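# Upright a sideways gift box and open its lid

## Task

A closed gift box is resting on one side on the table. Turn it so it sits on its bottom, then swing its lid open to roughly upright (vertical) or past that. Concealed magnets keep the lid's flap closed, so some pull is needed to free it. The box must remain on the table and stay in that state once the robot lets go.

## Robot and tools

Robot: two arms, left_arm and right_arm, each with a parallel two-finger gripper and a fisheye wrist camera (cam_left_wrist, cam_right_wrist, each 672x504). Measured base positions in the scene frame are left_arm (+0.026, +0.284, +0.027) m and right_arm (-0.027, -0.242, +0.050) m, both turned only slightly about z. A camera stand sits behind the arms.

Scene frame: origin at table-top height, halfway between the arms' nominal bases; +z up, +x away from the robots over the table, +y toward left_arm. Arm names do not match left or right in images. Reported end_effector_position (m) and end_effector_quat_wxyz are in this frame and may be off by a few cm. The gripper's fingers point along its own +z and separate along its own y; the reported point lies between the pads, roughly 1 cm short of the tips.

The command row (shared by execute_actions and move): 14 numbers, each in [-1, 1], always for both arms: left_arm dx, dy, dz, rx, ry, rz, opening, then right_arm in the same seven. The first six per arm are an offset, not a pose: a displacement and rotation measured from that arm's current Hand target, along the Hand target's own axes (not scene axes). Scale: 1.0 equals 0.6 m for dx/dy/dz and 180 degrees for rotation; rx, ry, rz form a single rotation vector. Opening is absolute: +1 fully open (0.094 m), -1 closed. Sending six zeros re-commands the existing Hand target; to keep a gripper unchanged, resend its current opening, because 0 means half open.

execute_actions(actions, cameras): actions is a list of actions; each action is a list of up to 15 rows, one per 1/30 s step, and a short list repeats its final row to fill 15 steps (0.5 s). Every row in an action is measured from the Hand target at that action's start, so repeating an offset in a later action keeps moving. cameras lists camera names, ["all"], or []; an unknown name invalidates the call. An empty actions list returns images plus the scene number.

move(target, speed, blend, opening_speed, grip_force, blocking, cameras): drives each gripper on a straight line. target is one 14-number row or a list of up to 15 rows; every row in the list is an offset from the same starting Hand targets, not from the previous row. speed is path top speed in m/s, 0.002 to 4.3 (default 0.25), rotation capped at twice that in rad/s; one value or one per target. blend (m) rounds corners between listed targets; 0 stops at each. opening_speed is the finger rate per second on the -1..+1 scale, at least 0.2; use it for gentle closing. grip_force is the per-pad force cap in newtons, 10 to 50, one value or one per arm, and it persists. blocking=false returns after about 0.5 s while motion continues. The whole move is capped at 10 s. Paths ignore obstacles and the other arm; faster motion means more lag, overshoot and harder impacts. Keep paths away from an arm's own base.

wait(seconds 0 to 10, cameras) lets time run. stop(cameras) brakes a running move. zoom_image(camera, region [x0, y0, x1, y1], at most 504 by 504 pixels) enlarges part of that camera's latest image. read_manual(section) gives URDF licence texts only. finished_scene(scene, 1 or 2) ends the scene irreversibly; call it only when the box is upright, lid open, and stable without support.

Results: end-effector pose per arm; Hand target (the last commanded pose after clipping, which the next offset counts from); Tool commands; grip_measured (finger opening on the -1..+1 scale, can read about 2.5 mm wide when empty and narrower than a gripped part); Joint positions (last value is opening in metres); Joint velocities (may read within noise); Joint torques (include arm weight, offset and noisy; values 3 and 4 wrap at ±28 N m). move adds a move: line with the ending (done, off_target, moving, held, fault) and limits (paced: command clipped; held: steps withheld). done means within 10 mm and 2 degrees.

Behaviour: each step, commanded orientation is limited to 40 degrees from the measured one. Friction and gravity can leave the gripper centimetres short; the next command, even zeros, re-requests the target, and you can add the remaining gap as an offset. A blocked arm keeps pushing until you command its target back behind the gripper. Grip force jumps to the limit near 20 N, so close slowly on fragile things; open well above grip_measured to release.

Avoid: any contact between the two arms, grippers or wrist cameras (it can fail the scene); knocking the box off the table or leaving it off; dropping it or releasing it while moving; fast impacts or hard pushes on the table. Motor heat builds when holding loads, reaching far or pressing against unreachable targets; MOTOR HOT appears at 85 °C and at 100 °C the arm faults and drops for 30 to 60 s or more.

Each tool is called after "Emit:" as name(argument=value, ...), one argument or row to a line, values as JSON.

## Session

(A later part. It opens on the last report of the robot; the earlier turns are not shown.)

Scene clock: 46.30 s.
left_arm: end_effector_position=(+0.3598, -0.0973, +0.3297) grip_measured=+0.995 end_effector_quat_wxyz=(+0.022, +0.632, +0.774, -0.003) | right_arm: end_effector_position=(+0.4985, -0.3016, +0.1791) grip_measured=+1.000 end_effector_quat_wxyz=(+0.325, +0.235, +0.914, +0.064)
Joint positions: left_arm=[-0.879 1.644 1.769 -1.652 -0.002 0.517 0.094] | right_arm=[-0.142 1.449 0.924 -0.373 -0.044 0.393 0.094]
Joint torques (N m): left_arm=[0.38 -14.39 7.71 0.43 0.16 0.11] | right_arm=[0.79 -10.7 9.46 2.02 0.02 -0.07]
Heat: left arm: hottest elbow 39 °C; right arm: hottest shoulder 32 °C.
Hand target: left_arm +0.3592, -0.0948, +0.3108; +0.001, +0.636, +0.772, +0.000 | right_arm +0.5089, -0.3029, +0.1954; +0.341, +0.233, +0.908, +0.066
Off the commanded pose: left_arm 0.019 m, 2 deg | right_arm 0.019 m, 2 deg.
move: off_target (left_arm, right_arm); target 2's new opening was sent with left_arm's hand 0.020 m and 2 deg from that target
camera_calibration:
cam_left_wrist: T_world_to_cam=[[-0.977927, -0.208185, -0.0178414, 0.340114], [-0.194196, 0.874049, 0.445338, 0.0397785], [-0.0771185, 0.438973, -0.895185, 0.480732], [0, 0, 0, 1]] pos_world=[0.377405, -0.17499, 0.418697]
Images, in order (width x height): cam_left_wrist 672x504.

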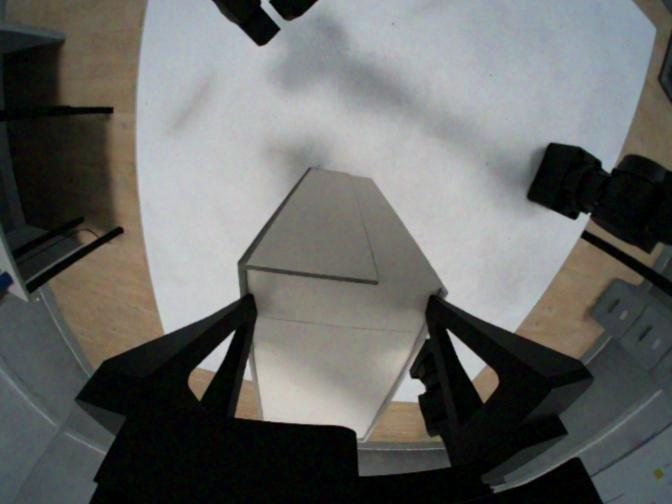

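Emit:
move(
  target=[
    [0,0,-0.07,0,0,0,0.5,0,0,0,0,0,0,1],
    [-0.038,-0.067,-0.07,0,0,0.035,-0.75,0,0,0,0,0,0,1],
    [-0.038,-0.067,-0.02,0,0,0.035,-0.75,0,0,0,0,0,0,1],
  ],
  speed=0.1,
  cameras=["cam_left_wrist"],
)

Emit:
zoom_image(
  camera="cam_left_wrist",
  region=[220, 200, 460, 400],
)

Scene clock: 49.93 s.
left_arm: end_effector_position=(+0.3232, -0.1155, +0.3334) grip_measured=-0.748 end_effector_quat_wxyz=(+0.005, +0.668, +0.744, +0.000) | right_arm: end_effector_position=(+0.4985, -0.3016, +0.1791) grip_measured=+1.000 end_effector_quat_wxyz=(+0.325, +0.235, +0.914, +0.064)
Joint positions: left_arm=[-0.959 1.644 1.78 -1.696 -0.001 0.532 0.012] | right_arm=[-0.142 1.449 0.924 -0.373 -0.044 0.393 0.094]
Joint torques (N m): left_arm=[-0.15 -15.74 9.94 0.35 0.07 0.03] | right_arm=[0.56 -11.46 9.39 1.98 0.01 -0.09]
Heat: left arm: hottest elbow 40 °C; right arm: hottest shoulder 32 °C.
Hand target: left_arm +0.3232, -0.1155, +0.3334; +0.005, +0.668, +0.744, +0.000 (not the last commanded pose) | right_arm +0.5089, -0.3029, +0.1954; +0.341, +0.233, +0.908, +0.066
Off the commanded pose: left_arm 0.014 m, 1 deg | right_arm 0.019 m, 2 deg.
move: held (left_arm; a check stopped the path), off_target (right_arm); path passed 2 of 3 targets; target 2's new opening was sent with left_arm's hand 0.021 m and 2 deg from that target; limits=held
pose unreachable (left arm): on one or more control steps of this call, first in action 0 (counted from 0), this arm could not follow its commanded pose, so it was not sent that pose on those steps. It may still have moved: this result reports where it is.
cause: moving toward the commanded pose would bring a part of the arm too close to another arm (this arm's wrist camera and the right arm's wrist (the part past joint 4), at the place that arm is still heading or pushing toward).
camera_calibration:
cam_left_wrist: T_world_to_cam=[[-0.993312, -0.115454, -0.00145786, 0.310781], [-0.102528, 0.876151, 0.471007, 0.00909837], [-0.0531024, 0.468007, -0.882128, 0.480461], [0, 0, 0, 1]] pos_world=[0.335149, -0.19695, 0.419996]
Images, in order (width x height): cam_left_wrist 672x504.

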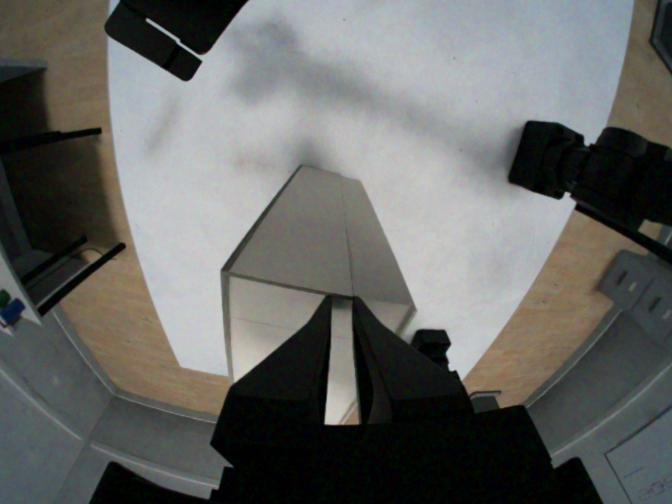

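Scaled by 2.100 from the camera's 672x504 image, which has a finer 960x720 frame.

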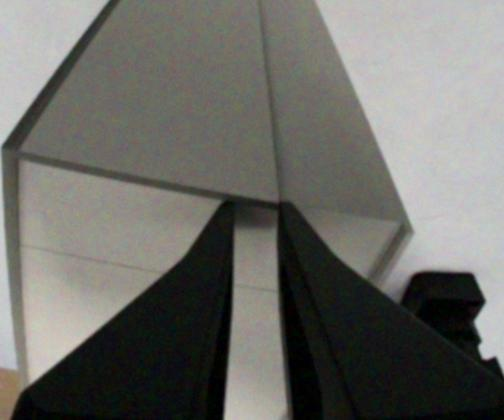

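Emit:
move(
  target=[
    [0,0,-0.025,0,0,0,-0.75,0,-0.292,-0.216,0,0,0,1],
    [-0.008,-0.051,-0.025,0,0,0.05,-0.75,0,-0.292,-0.216,0,0,0,1],
  ],
  speed=[0.15,0.08],
  cameras=["cam_left_wrist"],
)

Emit:
zoom_image(
  camera="cam_left_wrist",
  region=[220, 200, 460, 400],
)

Scene clock: 54.13 s.
left_arm: end_effector_position=(+0.2998, -0.1270, +0.3441) grip_measured=-0.748 end_effector_quat_wxyz=(+0.016, +0.716, +0.698, -0.002) | right_arm: end_effector_position=(+0.3614, -0.4510, +0.2346) grip_measured=+1.000 end_effector_quat_wxyz=(+0.333, +0.239, +0.909, +0.070)
Joint positions: left_arm=[-1.011 1.622 1.78 -1.696 -0.001 0.613 0.012] | right_arm=[-0.649 1.181 0.841 -0.623 -0.361 -0.003 0.094]
Joint torques (N m): left_arm=[-1.14 -16.73 9.14 0.05 0.04 0.23] | right_arm=[-0.38 -8.7 8.29 1.39 -0.41 -0.21]
Heat: left arm: hottest elbow 41 °C; right arm: hottest shoulder 32 °C.
Hand target: left_arm +0.2931, -0.1236, +0.3482; +0.005, +0.724, +0.689, +0.000 | right_arm +0.3583, -0.4526, +0.2446; +0.341, +0.233, +0.908, +0.066
Off the commanded pose: left_arm 0.009 m, 2 deg | right_arm 0.011 m, 1 deg.
joint sent to its limit (left arm) — joint 4 (wrist pitch), lower limit. The joint targets still meet the commanded pose.
move: off_target (right_arm)
camera_calibration:
cam_left_wrist: T_world_to_cam=[[-0.999739, 0.0173271, -0.0148805, 0.309638], [0.00865952, 0.890428, 0.455042, -0.0143051], [0.0211346, 0.454794, -0.890346, 0.472941], [0, 0, 0, 1]] pos_world=[0.299685, -0.207718, 0.432198]
Images, in order (width x height): cam_left_wrist 672x504.

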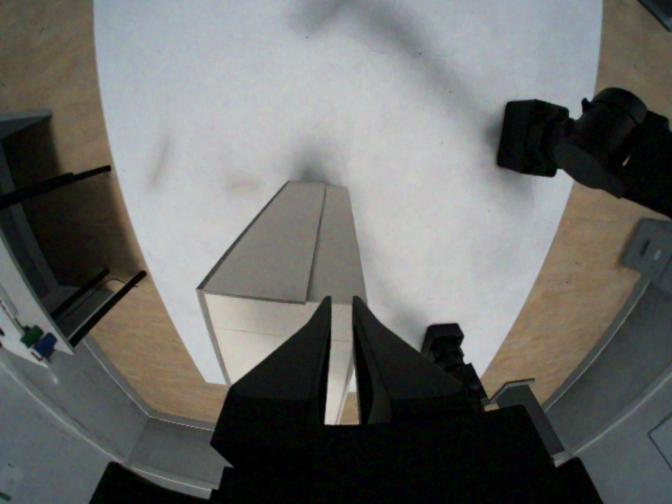

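Scaled by 2.100 from the camera's 672x504 image, which has a finer 960x720 frame.

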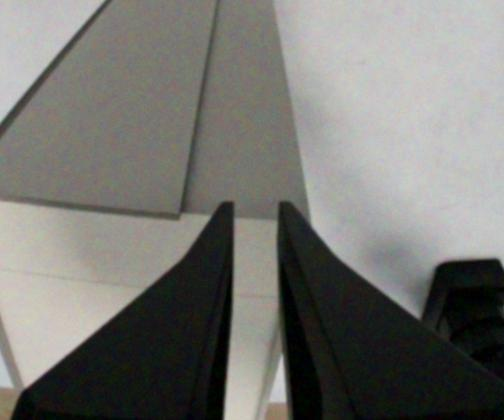

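Emit:
move(
  target=[
    [0.017,0.0175,0,0,0,0,-0.75,0,0,0,0,0,0,1],
    [0.017,0.0175,0.04,0,0,0,-0.75,0,0,0,0,0,0,1],
  ],
  speed=0.06,
  cameras=["cam_left_wrist"],
)

Emit:
zoom_image(
  camera="cam_left_wrist",
  region=[220, 200, 460, 400],
)

Scene clock: 56.10 s.
left_arm: end_effector_position=(+0.3014, -0.1176, +0.3298) grip_measured=-0.748 end_effector_quat_wxyz=(+0.007, +0.722, +0.692, -0.001) | right_arm: end_effector_position=(+0.3614, -0.4510, +0.2346) grip_measured=+1.000 end_effector_quat_wxyz=(+0.333, +0.239, +0.909, +0.070)
Joint positions: left_arm=[-0.997 1.61 1.728 -1.674 -0.001 0.644 0.012] | right_arm=[-0.649 1.181 0.841 -0.623 -0.361 -0.003 0.094]
Joint torques (N m): left_arm=[0.5 -15.68 8.47 0.69 0.05 0.2] | right_arm=[-0.38 -8.41 8.35 1.36 -0.4 -0.19]
Heat: left arm: hottest elbow 41 °C; right arm: hottest shoulder 32 °C.
Hand target: left_arm +0.3042, -0.1141, +0.3242; +0.005, +0.724, +0.689, +0.000 | right_arm +0.3583, -0.4526, +0.2446; +0.341, +0.233, +0.908, +0.066
Off the commanded pose: left_arm 0.007 m, 0 deg | right_arm 0.011 m, 1 deg.
move: off_target (right_arm)
camera_calibration:
cam_left_wrist: T_world_to_cam=[[-0.999374, 0.0350291, -0.00486403, 0.309529], [0.028666, 0.882913, 0.468661, -0.0275608], [0.0207113, 0.468228, -0.883365, 0.455389], [0, 0, 0, 1]] pos_world=[0.300694, -0.199735, 0.416697]
Images, in order (width x height): cam_left_wrist 672x504.

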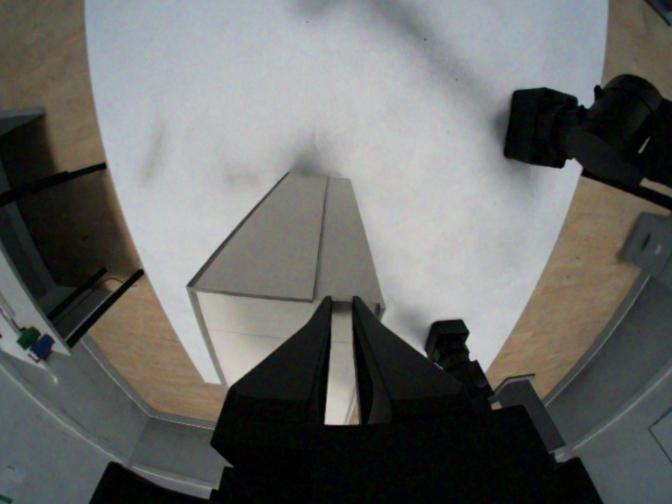

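Scaled by 2.100 from the camera's 672x504 image, which has a finer 960x720 frame.

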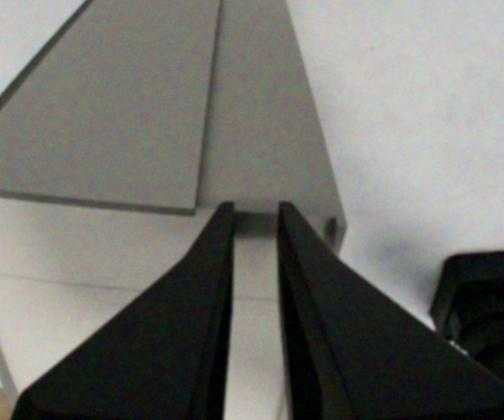

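Emit:
move(
  target=[
    [-0.004,0,0.012,0,0,-0.01,-0.75,0,0,0,0,0,0,1],
    [-0.004,0,0.012,0,0,-0.01,0.5,0,0,0,0,0,0,1],
  ],
  speed=0.04,
  opening_speed=0.5,
  cameras=["cam_left_wrist"],
)

Emit:
zoom_image(
  camera="cam_left_wrist",
  region=[160, 150, 480, 420],
)

Scene clock: 59.90 s.
left_arm: end_effector_position=(+0.3030, -0.1192, +0.3293) grip_measured=+0.497 end_effector_quat_wxyz=(+0.017, +0.720, +0.693, -0.002) | right_arm: end_effector_position=(+0.3614, -0.4510, +0.2346) grip_measured=+1.000 end_effector_quat_wxyz=(+0.333, +0.239, +0.909, +0.070)
Joint positions: left_arm=[-0.996 1.602 1.716 -1.65 -0.002 0.64 0.07] | right_arm=[-0.649 1.181 0.841 -0.623 -0.361 -0.003 0.094]
Joint torques (N m): left_arm=[0.21 -14.21 8.27 0.53 0.09 -0.14] | right_arm=[-0.21 -8.7 8.28 1.32 -0.39 -0.19]
Heat: left arm: hottest elbow 41 °C; right arm: hottest shoulder 33 °C.
Hand target: left_arm +0.3042, -0.1165, +0.3171; +0.005, +0.713, +0.701, +0.000 | right_arm +0.3583, -0.4526, +0.2446; +0.341, +0.233, +0.908, +0.066
Off the commanded pose: left_arm 0.013 m, 2 deg | right_arm 0.011 m, 1 deg.
move: off_target (left_arm, right_arm); target 2's new opening was sent with left_arm's hand 0.012 m and 2 deg from that target
camera_calibration:
cam_left_wrist: T_world_to_cam=[[-0.999405, 0.0298716, -0.0172462, 0.314678], [0.0187887, 0.890764, 0.454077, -0.017248], [0.0289264, 0.453483, -0.890796, 0.453797], [0, 0, 0, 1]] pos_world=[0.301688, -0.199825, 0.417499]
Images, in order (width x height): cam_left_wrist 672x504.

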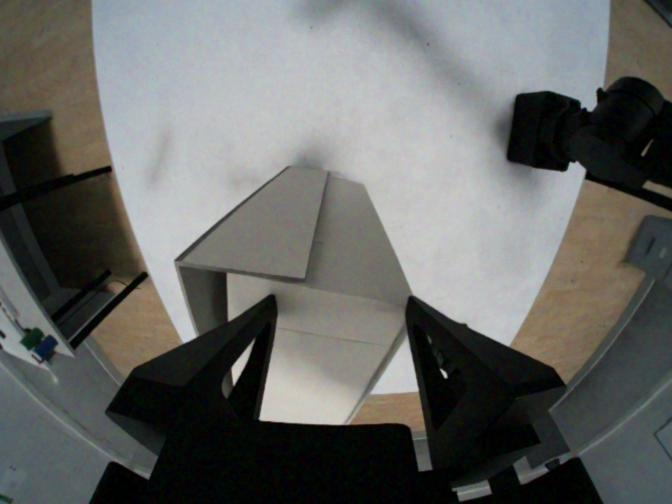

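Scaled by 1.575 from the camera's 672x504 image, which has a finer 960x720 frame.

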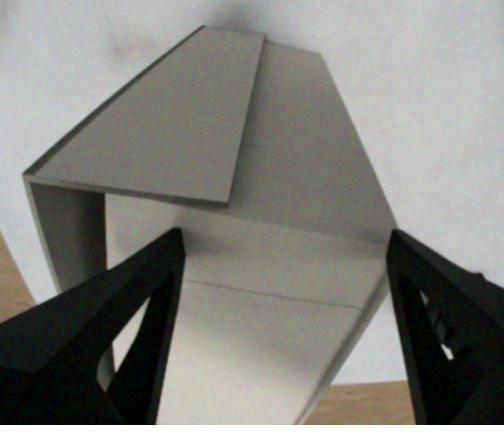

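Emit:
move(
  target=[
    [0,0,-0.065,0,0,0,0.5,0,0,0,0,0,0,1],
    [-0.022,0.125,-0.065,0,0,0,-1,0,0,0,0,0,0,1],
  ],
  speed=0.1,
  cameras=["cam_left_wrist"],
)

Emit:
zoom_image(
  camera="cam_left_wrist",
  region=[160, 150, 480, 420],
)

Scene clock: 63.17 s.
left_arm: end_effector_position=(+0.3693, -0.1229, +0.3502) grip_measured=-0.989 end_effector_quat_wxyz=(+0.036, +0.709, +0.704, -0.002) | right_arm: end_effector_position=(+0.3614, -0.4510, +0.2346) grip_measured=+1.000 end_effector_quat_wxyz=(+0.333, +0.239, +0.909, +0.070)
Joint positions: left_arm=[-0.898 1.706 1.902 -1.694 -0.002 0.707 0.001] | right_arm=[-0.649 1.181 0.841 -0.623 -0.361 -0.003 0.094]
Joint torques (N m): left_arm=[0.32 -14.56 14.02 0.08 0.13 0.19] | right_arm=[-0.21 -8.47 8.36 1.37 -0.4 -0.22]
Heat: left arm: hottest elbow 41 °C; right arm: hottest shoulder 33 °C.
Hand target: left_arm +0.3788, -0.1307, +0.3565; +0.005, +0.713, +0.701, +0.000 | right_arm +0.3583, -0.4526, +0.2446; +0.341, +0.233, +0.908, +0.066
Off the commanded pose: left_arm 0.014 m, 4 deg | right_arm 0.011 m, 1 deg.
joint sent to its limit (left arm) — joint 4 (wrist pitch), lower limit. The joint targets are off in orientation, not in position.
move: off_target (left_arm, right_arm); target 2's new opening was sent with left_arm's hand 0.014 m and 4 deg from that target
camera_calibration:
cam_left_wrist: T_world_to_cam=[[-0.999066, -0.00270831, -0.0431353, 0.386385], [-0.0209874, 0.902868, 0.429405, 0.0000933312], [0.0377825, 0.429909, -0.902081, 0.470001], [0, 0, 0, 1]] pos_world=[0.368269, -0.201096, 0.440606]
Images, in order (width x height): cam_left_wrist 672x504.

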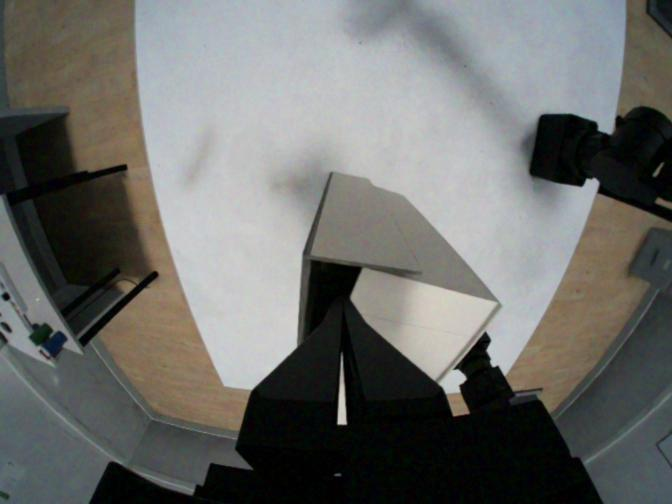

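Scaled by 1.575 from the camera's 672x504 image, which has a finer 960x720 frame.

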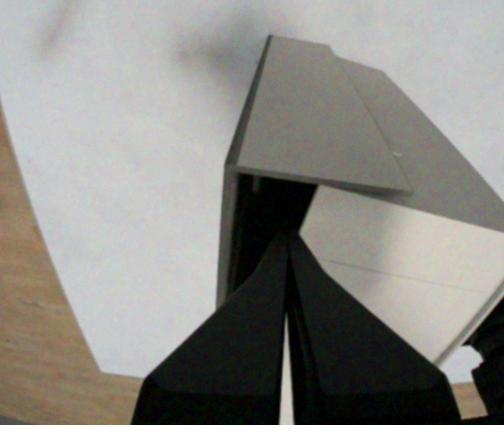

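Emit:
move(
  target=[
    [0.01,0.016,0,0,0,0,-1,0,0,0,0,0,0,1],
    [0.01,0.016,0.1,0,0,0,-1,0,0,0,0,0,0,1],
  ],
  speed=0.1,
  cameras=["cam_left_wrist"],
)

Emit:
zoom_image(
  camera="cam_left_wrist",
  region=[160, 150, 480, 420],
)

Scene clock: 66.00 s.
left_arm: end_effector_position=(+0.3816, -0.1232, +0.3113) grip_measured=-0.990 end_effector_quat_wxyz=(+0.014, +0.711, +0.703, +0.000) | right_arm: end_effector_position=(+0.3614, -0.4510, +0.2346) grip_measured=+1.000 end_effector_quat_wxyz=(+0.333, +0.239, +0.909, +0.070)
Joint positions: left_arm=[-0.88 1.745 1.852 -1.65 -0.002 0.728 0] | right_arm=[-0.649 1.181 0.841 -0.623 -0.361 -0.003 0.094]
Joint torques (N m): left_arm=[-0.15 -15.21 9.72 0.72 0.13 0.2] | right_arm=[-0.03 -8.29 8.4 1.35 -0.39 -0.2]
Heat: left arm: hottest elbow 41 °C; right arm: hottest shoulder 33 °C.
Hand target: left_arm +0.3888, -0.1253, +0.2966; +0.005, +0.713, +0.701, +0.000 | right_arm +0.3583, -0.4526, +0.2446; +0.341, +0.233, +0.908, +0.066
Off the commanded pose: left_arm 0.017 m, 1 deg | right_arm 0.011 m, 1 deg.
move: off_target (left_arm, right_arm)
camera_calibration:
cam_left_wrist: T_world_to_cam=[[-0.999888, 0.00208678, -0.0148201, 0.389076], [-0.00497704, 0.88751, 0.460761, -0.000475086], [0.0141145, 0.460784, -0.8874, 0.442771], [0, 0, 0, 1]] pos_world=[0.382781, -0.204412, 0.3989]
Images, in order (width x height): cam_left_wrist 672x504.

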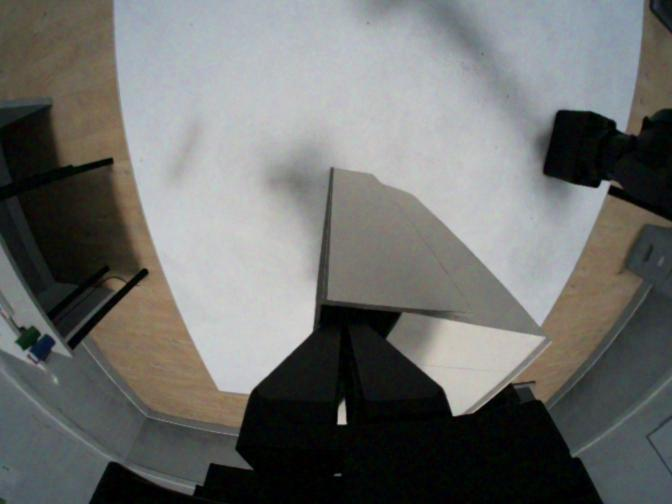

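Scaled by 1.575 from the camera's 672x504 image, which has a finer 960x720 frame.

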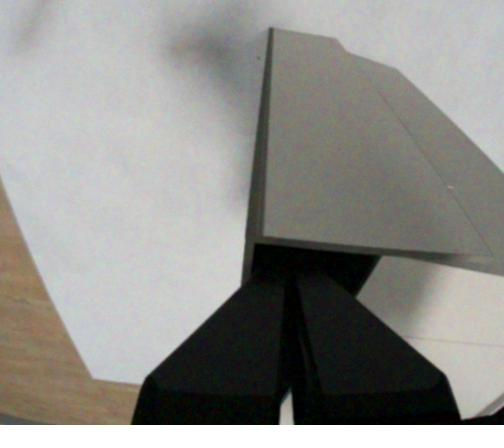

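Emit:
move(
  target=[
    [0.04,0.167,0.01,0,0,0,-1,0,0,0,0,0,0,1],
    [0.18,0.26,0.01,0,0,0,-1,0,0,0,0,0,0,1],
  ],
  speed=0.08,
  blend=[0.03,0],
  cameras=["all"],
)

Scene clock: 69.40 s.
left_arm: end_effector_position=(+0.5333, -0.0171, +0.2927) grip_measured=-0.990 end_effector_quat_wxyz=(+0.004, +0.710, +0.704, +0.001) | right_arm: end_effector_position=(+0.3614, -0.4510, +0.2346) grip_measured=+1.000 end_effector_quat_wxyz=(+0.333, +0.239, +0.909, +0.070)
Joint positions: left_arm=[-0.563 1.902 2.027 -1.688 -0.001 1.044 0] | right_arm=[-0.649 1.181 0.841 -0.623 -0.361 -0.003 0.094]
Joint torques (N m): left_arm=[0.21 -16.5 14 -0.03 0.22 0.19] | right_arm=[-0.44 -8.59 8.38 1.42 -0.41 -0.18]
Heat: left arm: hottest elbow 42 °C; right arm: hottest shoulder 33 °C.
Hand target: left_arm +0.5468, -0.0202, +0.2909; +0.005, +0.713, +0.701, +0.000 | right_arm +0.3583, -0.4526, +0.2446; +0.341, +0.233, +0.908, +0.066
Off the commanded pose: left_arm 0.014 m, 1 deg | right_arm 0.011 m, 1 deg.
move: off_target (left_arm, right_arm)
camera_calibration:
cam_left_wrist: T_world_to_cam=[[-0.999997, 0.00150255, -0.00209766, 0.536629], [0.000324903, 0.879812, 0.475321, -0.0924985], [0.00255974, 0.475319, -0.87981, 0.37952], [0, 0, 0, 1]] pos_world=[0.535686, -0.0998181, 0.378997]
cam_right_wrist: T_world_to_cam=[[-0.388966, -0.883884, -0.259721, -0.19659], [-0.890818, 0.432725, -0.138537, 0.577607], [0.234838, 0.177478, -0.955695, 0.336124], [0, 0, 0, 1]] pos_world=[0.359141, -0.483362, 0.350194]

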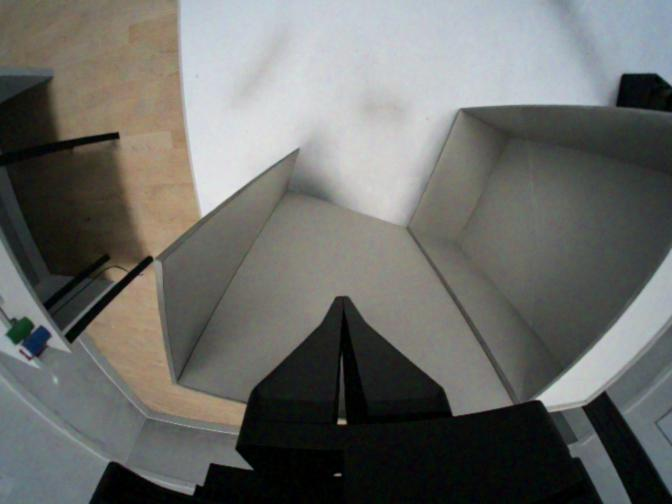

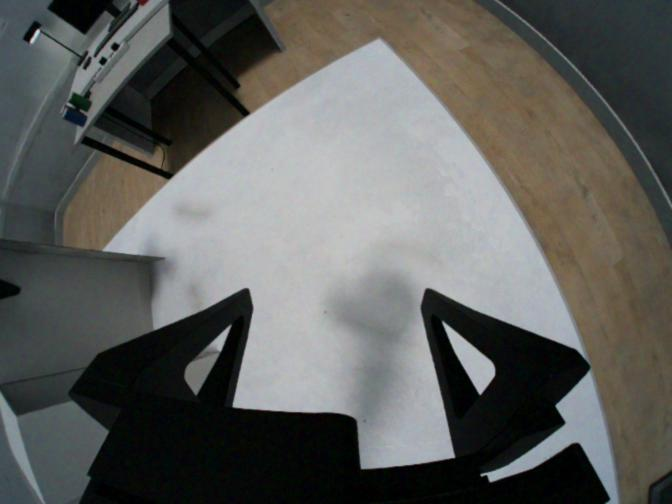

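Emit:
move(
  target=[
    [0.197,-0.03,0.0,0,0,0,-1,0,0,0,0,0,0,1],
    [0.29,-0.112,0,0,0,0,-1,0,0,0,0,0,0,1],
    [0.325,-0.2,0,0,0,0,-1,0,0,0,0,0,0,1],
  ],
  speed=0.1,
  blend=[0.03,0.03,0],
  cameras=["all"],
)

Scene clock: 73.97 s.
left_arm: end_effector_position=(+0.4308, +0.1730, +0.2881) grip_measured=-0.990 end_effector_quat_wxyz=(+0.000, +0.712, +0.703, -0.001) | right_arm: end_effector_position=(+0.3614, -0.4510, +0.2346) grip_measured=+1.000 end_effector_quat_wxyz=(+0.333, +0.239, +0.909, +0.070)
Joint positions: left_arm=[-0.294 1.436 1.422 -1.558 0.001 1.316 0] | right_arm=[-0.649 1.181 0.841 -0.623 -0.361 -0.003 0.094]
Joint torques (N m): left_arm=[0.91 -13.51 9.16 0.55 0.27 0.18] | right_arm=[0.32 -8.64 8.34 1.39 -0.42 -0.22]
Heat: left arm: hottest elbow 43 °C; right arm: hottest shoulder 33 °C.
Hand target: left_arm +0.4304, +0.1770, +0.2886; +0.005, +0.713, +0.701, +0.000 | right_arm +0.3583, -0.4526, +0.2446; +0.341, +0.233, +0.908, +0.066
Off the commanded pose: left_arm 0.004 m, 1 deg | right_arm 0.011 m, 1 deg.
move: off_target (right_arm); blend cut to 0.0284 m at target 2
camera_calibration:
cam_left_wrist: T_world_to_cam=[[-0.999967, 0.00486586, 0.00649301, 0.430709], [0.00737695, 0.878439, 0.477798, -0.261068], [-0.00337881, 0.47783, -0.878446, 0.287043], [0, 0, 0, 1]] pos_world=[0.43359, 0.0900788, 0.374093]
cam_right_wrist: T_world_to_cam=[[-0.388966, -0.883884, -0.259721, -0.19659], [-0.890818, 0.432725, -0.138537, 0.577607], [0.234838, 0.177478, -0.955695, 0.336124], [0, 0, 0, 1]] pos_world=[0.359141, -0.483362, 0.350194]

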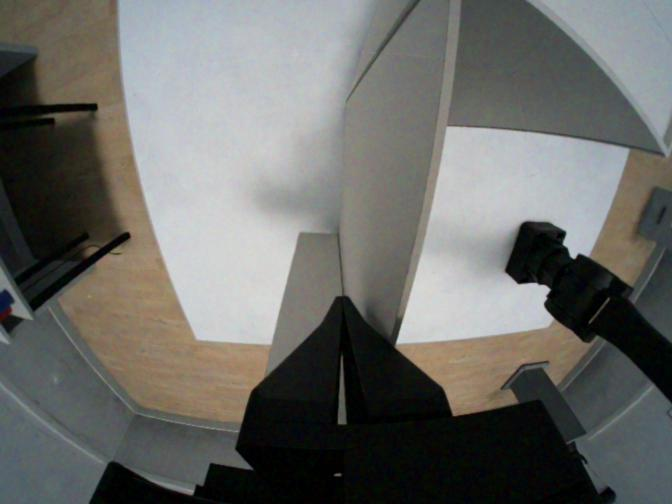

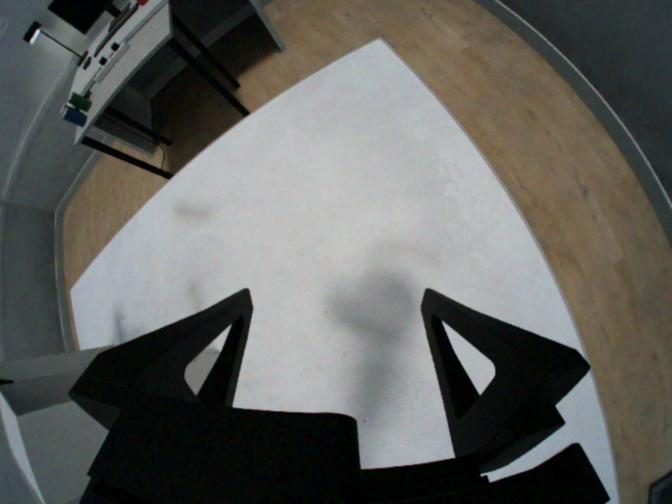

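Emit:
move(
  target=[
    [0,0.0,-0.25,0,0,0,-1,0,0,0,0,0,0,1],
    [0.0,-0.0,-0.25,0,0,0,-1,0,0,0,0,0,0,1],
  ],
  speed=0.2,
  cameras=["all"],
)

Scene clock: 76.63 s.
left_arm: end_effector_position=(+0.4234, +0.1757, +0.4233) grip_measured=-0.990 end_effector_quat_wxyz=(+0.091, +0.707, +0.699, +0.051) | right_arm: end_effector_position=(+0.3614, -0.4510, +0.2346) grip_measured=+1.000 end_effector_quat_wxyz=(+0.333, +0.239, +0.909, +0.070)
Joint positions: left_arm=[-0.292 1.335 1.667 -1.694 0.003 1.317 0] | right_arm=[-0.649 1.181 0.841 -0.623 -0.361 -0.003 0.094]
Joint torques (N m): left_arm=[0.62 -9.99 13.44 0.25 0.28 0.16] | right_arm=[-0.32 -8.59 8.25 1.47 -0.43 -0.2]
Heat: left arm: hottest elbow 43 °C; right arm: hottest shoulder 33 °C.
Hand target: left_arm +0.4293, +0.1780, +0.4386; +0.005, +0.713, +0.701, +0.000 | right_arm +0.3583, -0.4526, +0.2446; +0.341, +0.233, +0.908, +0.066
Off the commanded pose: left_arm 0.017 m, 12 deg | right_arm 0.011 m, 1 deg.
joint sent to its limit (left arm) — joint 4 (wrist pitch), lower limit. The joint targets are off in orientation, not in position.
move: off_target (left_arm, right_arm)
camera_calibration:
cam_left_wrist: T_world_to_cam=[[-0.98063, -0.00222733, -0.195857, 0.50112], [-0.0857031, 0.904015, 0.418823, -0.268141], [0.176125, 0.427496, -0.886695, 0.340857], [0, 0, 0, 1]] pos_world=[0.4084, 0.097805, 0.512688]
cam_right_wrist: T_world_to_cam=[[-0.388966, -0.883884, -0.259721, -0.19659], [-0.890818, 0.432725, -0.138537, 0.577607], [0.234838, 0.177478, -0.955695, 0.336124], [0, 0, 0, 1]] pos_world=[0.359141, -0.483362, 0.350194]

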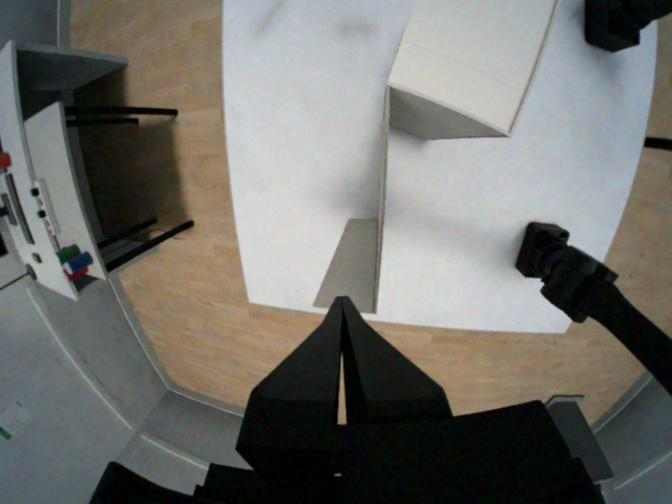

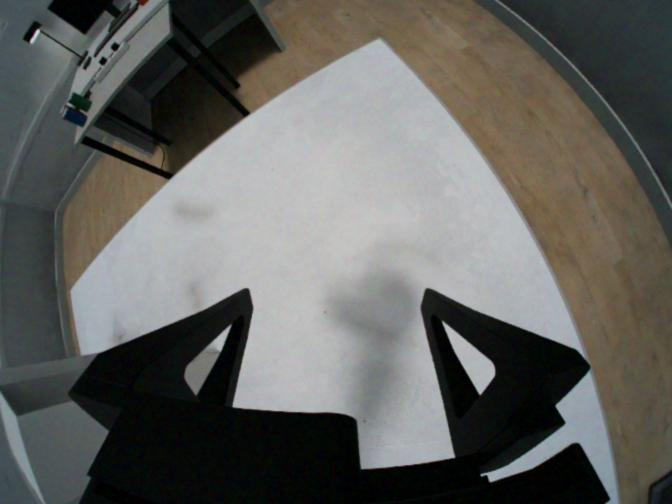

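Emit:
move(
  target=[
    [0,0.0,0,0,0,0,-1,0.578,0.445,-0.077,-0.233,-0.1075,-0.272,-1],
  ],
  speed=0.3,
  cameras=["all"],
)

Scene clock: 80.43 s.
left_arm: end_effector_position=(+0.4233, +0.1757, +0.4233) grip_measured=-0.990 end_effector_quat_wxyz=(+0.091, +0.707, +0.699, +0.051) | right_arm: end_effector_position=(+0.2019, -0.0554, +0.1501) grip_measured=-0.982 end_effector_quat_wxyz=(+0.535, -0.283, +0.774, +0.188)
Joint positions: left_arm=[-0.292 1.335 1.667 -1.694 0.003 1.317 0] | right_arm=[0.67 0.572 0.01 0.198 0 -0.014 0.001]
Joint torques (N m): left_arm=[0.73 -9.88 13.48 0.2 0.27 0.16] | right_arm=[1.73 2.73 7.6 3.19 0.21 0.11]
Heat: left arm: hottest elbow 44 °C; right arm: hottest shoulder 33 °C.
Hand target: left_arm +0.4293, +0.1779, +0.4386; +0.005, +0.713, +0.701, +0.000 | right_arm +0.2009, -0.0526, +0.1499; +0.536, -0.279, +0.773, +0.194
Off the commanded pose: left_arm 0.017 m, 12 deg | right_arm 0.003 m, 1 deg.
joint sent to its limit (left arm) — joint 4 (wrist pitch), lower limit. The joint targets are off in orientation, not in position.
move: off_target (left_arm)
camera_calibration:
cam_left_wrist: T_world_to_cam=[[-0.980654, -0.00224123, -0.195736, 0.50107], [-0.08561, 0.904145, 0.418561, -0.268058], [0.176036, 0.42722, -0.886845, 0.340997], [0, 0, 0, 1]] pos_world=[0.4084, 0.0978051, 0.512688]
cam_right_wrist: T_world_to_cam=[[0.627634, -0.777559, 0.0384341, -0.174933], [-0.575106, -0.49636, -0.650292, 0.214237], [0.524718, 0.386042, -0.758711, 0.145998], [0, 0, 0, 1]] pos_world=[0.156395, -0.0860432, 0.256811]

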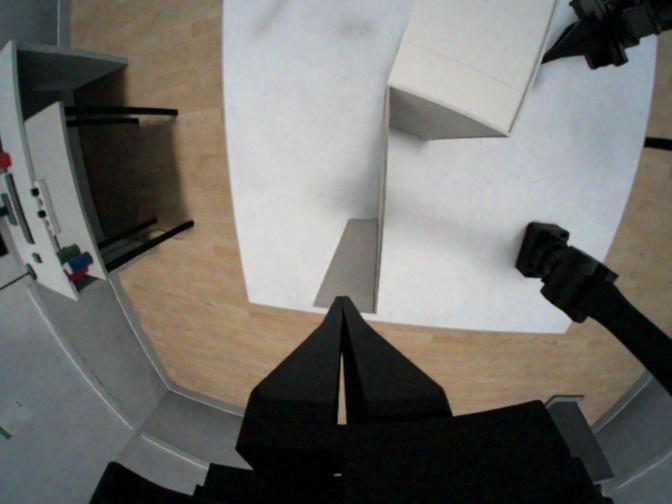

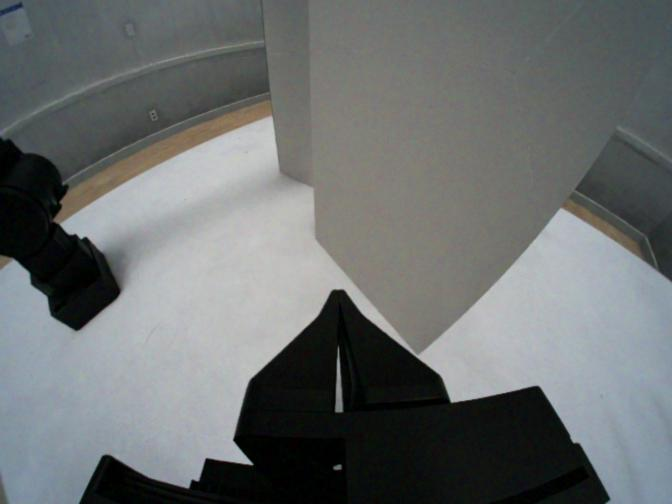

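Emit:
move(
  target=[
    [0,0.0,0,0,0,0,-1,0.046,0.104,0.212,0,0,0,-1],
    [0,0,0,0,0,0,-1,-0.019,-0.092,0.384,0,0,0,-1],
  ],
  speed=[0.15,0.1],
  cameras=["all"],
)

Scene clock: 84.63 s.
left_arm: end_effector_position=(+0.4233, +0.1757, +0.4233) grip_measured=-0.990 end_effector_quat_wxyz=(+0.091, +0.707, +0.699, +0.051) | right_arm: end_effector_position=(+0.3912, +0.0442, +0.0800) grip_measured=-0.982 end_effector_quat_wxyz=(+0.532, -0.278, +0.775, +0.200)
Joint positions: left_arm=[-0.292 1.335 1.667 -1.694 0.003 1.317 0] | right_arm=[0.538 1.788 0.499 0.924 -0.14 -0.038 0.001]
Joint torques (N m): left_arm=[0.67 -9.58 13.39 0.24 0.25 0.18] | right_arm=[-0.21 -8.53 5.76 1.88 -0.16 -0.16]
Heat: left arm: hottest elbow 45 °C; right arm: hottest elbow 33 °C.
Hand target: left_arm +0.4293, +0.1779, +0.4386; +0.005, +0.713, +0.701, +0.000 | right_arm +0.4050, +0.0457, +0.0799; +0.536, -0.279, +0.773, +0.194
Off the commanded pose: left_arm 0.017 m, 12 deg | right_arm 0.014 m, 1 deg.
joint sent to its limit (left arm) — joint 4 (wrist pitch), lower limit. The joint targets are off in orientation, not in position.
move: off_target (left_arm, right_arm)
camera_calibration:
cam_left_wrist: T_world_to_cam=[[-0.980654, -0.00224123, -0.195736, 0.50107], [-0.08561, 0.904145, 0.418561, -0.268058], [0.176036, 0.42722, -0.886845, 0.340997], [0, 0, 0, 1]] pos_world=[0.4084, 0.0978051, 0.512688]
cam_right_wrist: T_world_to_cam=[[0.63269, -0.774318, 0.0116107, -0.2135], [-0.581855, -0.485218, -0.652693, 0.329315], [0.511026, 0.406197, -0.757533, -0.0405325], [0, 0, 0, 1]] pos_world=[0.347406, 0.0109371, 0.186716]

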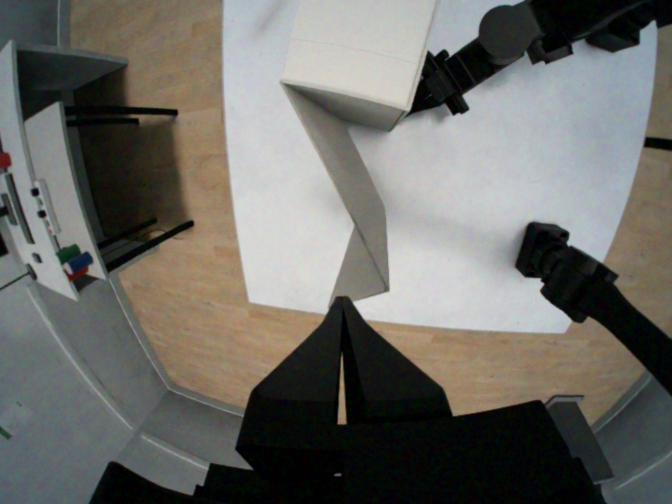

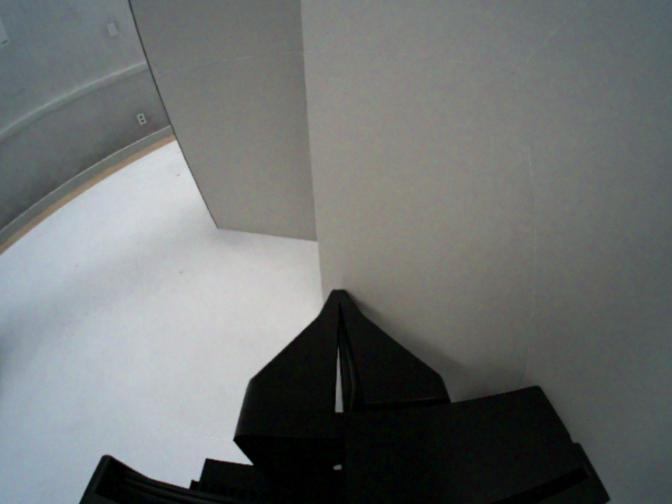

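Emit:
move(
  target=[
    [0,0.0,0,0,0,0,-1,0.058,0.139,-0.156,0,0,0,-1],
    [0,0,0,0,0,0,-1,0.1,-0.069,-0.267,0,0,0,-1],
    [0,0,0,0,0,0,-1,0.042,-0.208,-0.111,0,0,0,-1],
  ],
  speed=[0.2,0.2,0.1],
  blend=[0.03,0.01,0],
  cameras=["all"],
)

Scene clock: 88.70 s.
left_arm: end_effector_position=(+0.4233, +0.1757, +0.4233) grip_measured=-0.990 end_effector_quat_wxyz=(+0.091, +0.707, +0.699, +0.051) | right_arm: end_effector_position=(+0.4172, -0.0929, +0.0798) grip_measured=-0.982 end_effector_quat_wxyz=(+0.532, -0.276, +0.775, +0.200)
Joint positions: left_arm=[-0.292 1.335 1.667 -1.694 0.003 1.317 0] | right_arm=[0.123 1.75 0.441 0.889 -0.523 -0.202 0.001]
Joint torques (N m): left_arm=[0.38 -9.99 13.46 0.21 0.26 0.16] | right_arm=[-0.03 -7.94 5.39 1.59 -0.31 -0.19]
Heat: left arm: hottest elbow 46 °C; right arm: hottest shoulder 32 °C.
Hand target: left_arm +0.4293, +0.1779, +0.4386; +0.005, +0.713, +0.701, +0.000 | right_arm +0.4302, -0.0959, +0.0795; +0.536, -0.279, +0.773, +0.194
Off the commanded pose: left_arm 0.017 m, 12 deg | right_arm 0.013 m, 1 deg.
joint sent to its limit (left arm) — joint 4 (wrist pitch), lower limit. The joint targets are off in orientation, not in position.
move: off_target (left_arm, right_arm)
camera_calibration:
cam_left_wrist: T_world_to_cam=[[-0.980654, -0.00224123, -0.195736, 0.50107], [-0.08561, 0.904145, 0.418561, -0.268058], [0.176036, 0.42722, -0.886845, 0.340997], [0, 0, 0, 1]] pos_world=[0.4084, 0.0978051, 0.512688]
cam_right_wrist: T_world_to_cam=[[0.630968, -0.775744, 0.00999194, -0.335476], [-0.583291, -0.482846, -0.65317, 0.278659], [0.511518, 0.406302, -0.757145, 0.00138871], [0, 0, 0, 1]] pos_world=[0.373504, -0.126259, 0.186415]

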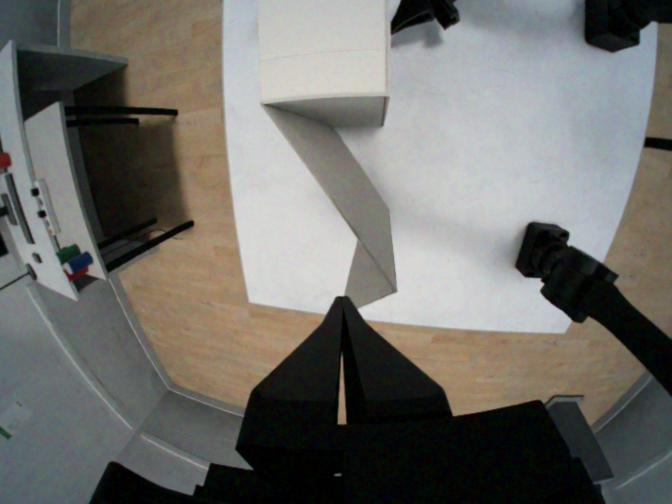

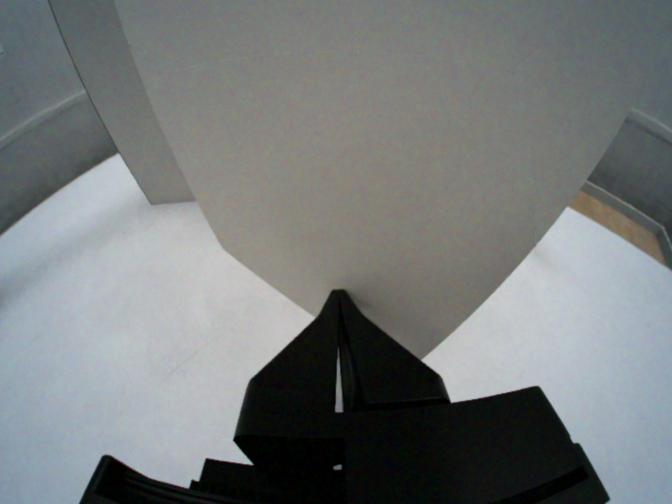

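Emit:
move(
  target=[
    [0,0,0,0,0,0,-1,0.02,0.048,-0.054,0,0,0,-1],
    [0,0,0,0,0,0,-1,0.033,0.003,-0.089,0,0,0,-1],
    [0,0,0,0,0,0,-1,-0.012,-0.115,0.032,0,0,0,-1],
    [0,0,0,0,0,0,-1,-0.059,-0.162,0.158,0,0,0,-1],
  ],
  speed=[0.2,0.2,0.1,0.1],
  blend=[0.01,0.01,0.03,0],
  cameras=["all"],
)

Scene clock: 92.10 s.
left_arm: end_effector_position=(+0.4233, +0.1757, +0.4233) grip_measured=-0.990 end_effector_quat_wxyz=(+0.091, +0.707, +0.699, +0.051) | right_arm: end_effector_position=(+0.5565, -0.1137, +0.0778) grip_measured=-0.982 end_effector_quat_wxyz=(+0.534, -0.280, +0.775, +0.190)
Joint positions: left_arm=[-0.292 1.335 1.667 -1.694 0.003 1.317 0] | right_arm=[0.04 1.925 0.828 0.655 -0.585 -0.26 0.001]
Joint torques (N m): left_arm=[0.38 -9.76 13.38 0.21 0.26 0.16] | right_arm=[2.08 -12.22 7.71 1.69 0.04 0.07]
Heat: left arm: hottest elbow 46 °C; right arm: hottest shoulder 32 °C.
Hand target: left_arm +0.4293, +0.1779, +0.4386; +0.005, +0.713, +0.701, +0.000 | right_arm +0.5702, -0.1058, +0.0796; +0.536, -0.279, +0.773, +0.194
Off the commanded pose: left_arm 0.017 m, 12 deg | right_arm 0.016 m, 1 deg.
joint sent to its limit (left arm) — joint 4 (wrist pitch), lower limit. The joint targets are off in orientation, not in position.
move: off_target (left_arm, right_arm)
camera_calibration:
cam_left_wrist: T_world_to_cam=[[-0.980654, -0.00224123, -0.195736, 0.50107], [-0.08561, 0.904145, 0.418561, -0.268058], [0.176036, 0.42722, -0.886845, 0.340997], [0, 0, 0, 1]] pos_world=[0.4084, 0.0978051, 0.512688]
cam_right_wrist: T_world_to_cam=[[0.626355, -0.778954, 0.0301585, -0.438922], [-0.579415, -0.491091, -0.650467, 0.34516], [0.521495, 0.389949, -0.758935, -0.0701484], [0, 0, 0, 1]] pos_world=[0.511494, -0.145041, 0.184514]

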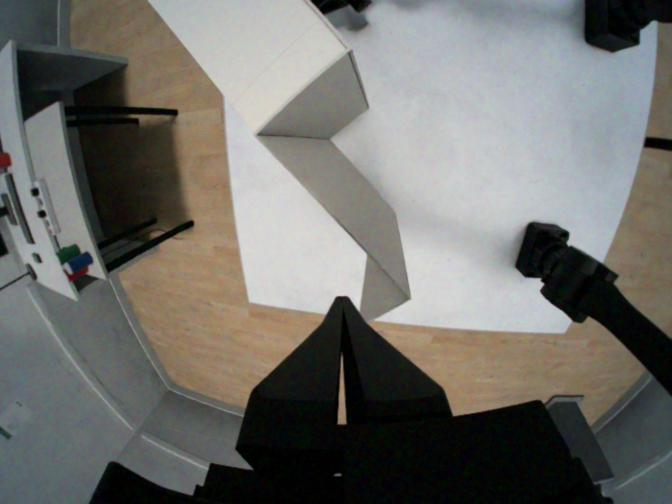

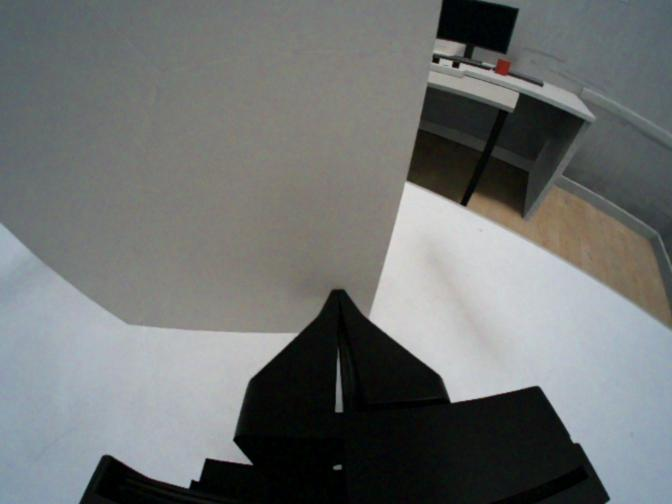

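Emit:
move(
  target=[
    [0,0,0,0,0,0,-1,-0.031,0.0555,0.084,0,0,0,-1],
    [0,0,0,0,0,0,-1,-0.0575,0.145,0.154,0,0,0,-1],
  ],
  speed=[0.1,0.1],
  blend=[0.03,0],
  cameras=["all"],
)

Scene clock: 94.57 s.
left_arm: end_effector_position=(+0.4233, +0.1757, +0.4233) grip_measured=-0.990 end_effector_quat_wxyz=(+0.091, +0.707, +0.699, +0.051) | right_arm: end_effector_position=(+0.5787, +0.0128, +0.0774) grip_measured=-0.982 end_effector_quat_wxyz=(+0.534, -0.282, +0.775, +0.189)
Joint positions: left_arm=[-0.292 1.335 1.667 -1.694 0.003 1.317 0] | right_arm=[0.291 1.996 0.961 0.643 -0.355 -0.153 0.001]
Joint torques (N m): left_arm=[0.5 -9.88 13.42 0.18 0.27 0.17] | right_arm=[2.67 -13.39 8.25 1.87 0.08 0.11]
Heat: left arm: hottest elbow 47 °C; right arm: hottest shoulder 32 °C.
Hand target: left_arm +0.4293, +0.1779, +0.4386; +0.005, +0.713, +0.701, +0.000 | right_arm +0.5903, +0.0242, +0.0797; +0.536, -0.279, +0.773, +0.194
Off the commanded pose: left_arm 0.017 m, 12 deg | right_arm 0.016 m, 1 deg.
joint sent to its limit (left arm) — joint 4 (wrist pitch), lower limit. The joint targets are off in orientation, not in position.
move: off_target (left_arm, right_arm)
camera_calibration:
cam_left_wrist: T_world_to_cam=[[-0.980654, -0.00224123, -0.195736, 0.50107], [-0.08561, 0.904145, 0.418561, -0.268058], [0.176036, 0.42722, -0.886845, 0.340997], [0, 0, 0, 1]] pos_world=[0.4084, 0.0978051, 0.512688]
cam_right_wrist: T_world_to_cam=[[0.62749, -0.777838, 0.0349735, -0.355307], [-0.577841, -0.495316, -0.648662, 0.418956], [0.521877, 0.38682, -0.760273, -0.13136], [0, 0, 0, 1]] pos_world=[0.533595, -0.0180428, 0.184317]

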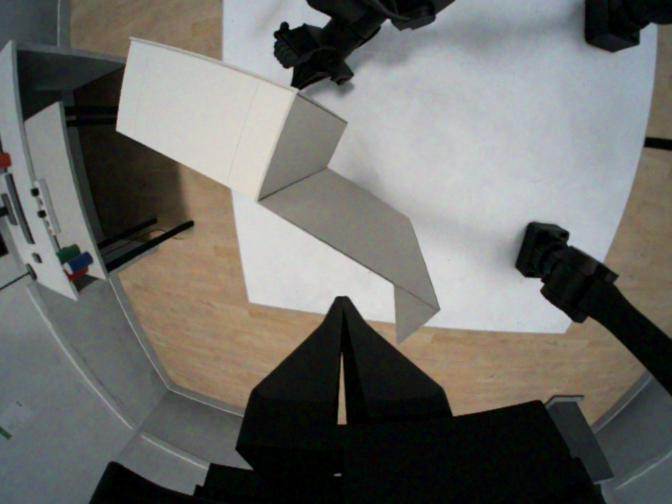

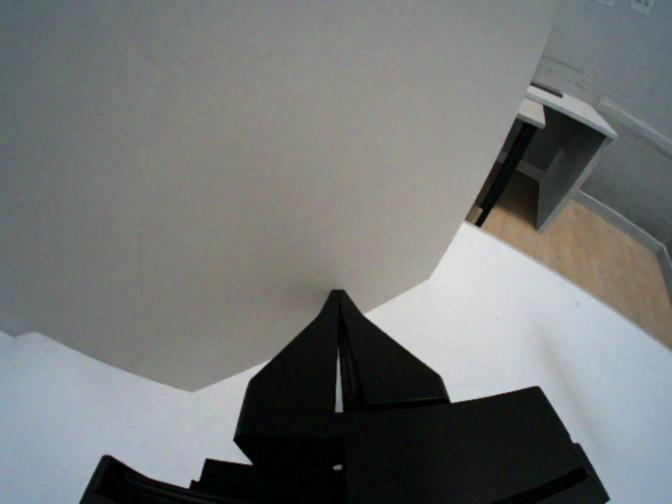

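Emit:
move(
  target=[
    [0,0,0,0,0,0,-1,0.057,-0.094,-0.248,0,0,0,-1],
    [0.132,-0.1,-0.033,0,0,0,-1,-0.437,-0.0885,-0.45,0.109,0.17,0.157,-1],
    [0.132,-0.1,-0.033,0,0,0,-1,-0.492,0.025,-0.2545,0.2185,0.341,0.3145,-0.6],
  ],
  speed=0.3,
  blend=[0.03,0.03,0],
  cameras=["all"],
)

Scene clock: 101.33 s.
left_arm: end_effector_position=(+0.3760, +0.2548, +0.4580) grip_measured=-0.990 end_effector_quat_wxyz=(+0.124, +0.701, +0.696, +0.100) | right_arm: end_effector_position=(+0.5440, +0.0024, +0.3944) grip_measured=-0.602 end_effector_quat_wxyz=(+0.085, +0.213, +0.972, +0.056)
Joint positions: left_arm=[-0.105 1.147 1.589 -1.694 0.011 1.498 0] | right_arm=[0.392 1.9 2.222 -1.69 0.008 0.839 0.019]
Joint torques (N m): left_arm=[0.26 -8 8.96 0.42 0.07 0.18] | right_arm=[1.44 -16.32 12.3 0.95 -0.08 0.1]
Heat: left arm: hottest elbow 47 °C; right arm: hottest shoulder 33 °C.
Hand target: left_arm +0.3705, +0.2584, +0.4574; +0.005, +0.713, +0.701, +0.000 | right_arm +0.5502, +0.0102, +0.4096; +0.001, +0.220, +0.976, +0.000
Off the commanded pose: left_arm 0.006 m, 18 deg | right_arm 0.018 m, 12 deg.
joint sent to its limit (left arm) — joint 4 (wrist pitch), lower limit. The joint targets are off in orientation, not in position.
joint sent to its limit (right arm) — joint 4 (wrist pitch), lower limit. The joint targets are off in orientation, not in position.
move: off_target (left_arm, right_arm); target 3's new opening was sent with right_arm's hand 0.018 m and 12 deg from that target
camera_calibration:
cam_left_wrist: T_world_to_cam=[[-0.951615, -0.00603937, -0.307234, 0.502676], [-0.142577, 0.894354, 0.424031, -0.336767], [0.272215, 0.447318, -0.851942, 0.289115], [0, 0, 0, 1]] pos_world=[0.351637, 0.174899, 0.543548]
cam_right_wrist: T_world_to_cam=[[-0.390993, -0.912467, -0.120537, 0.263069], [-0.878964, 0.331328, 0.342992, 0.370139], [-0.273032, 0.240055, -0.931572, 0.632046], [0, 0, 0, 1]] pos_world=[0.600765, -0.0343217, 0.493551]

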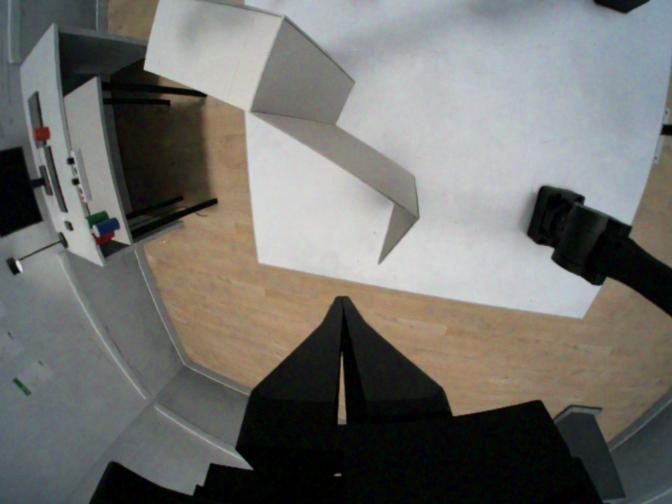

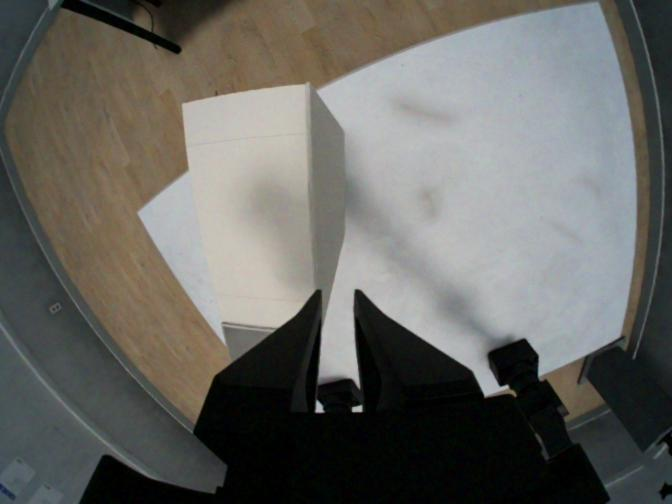

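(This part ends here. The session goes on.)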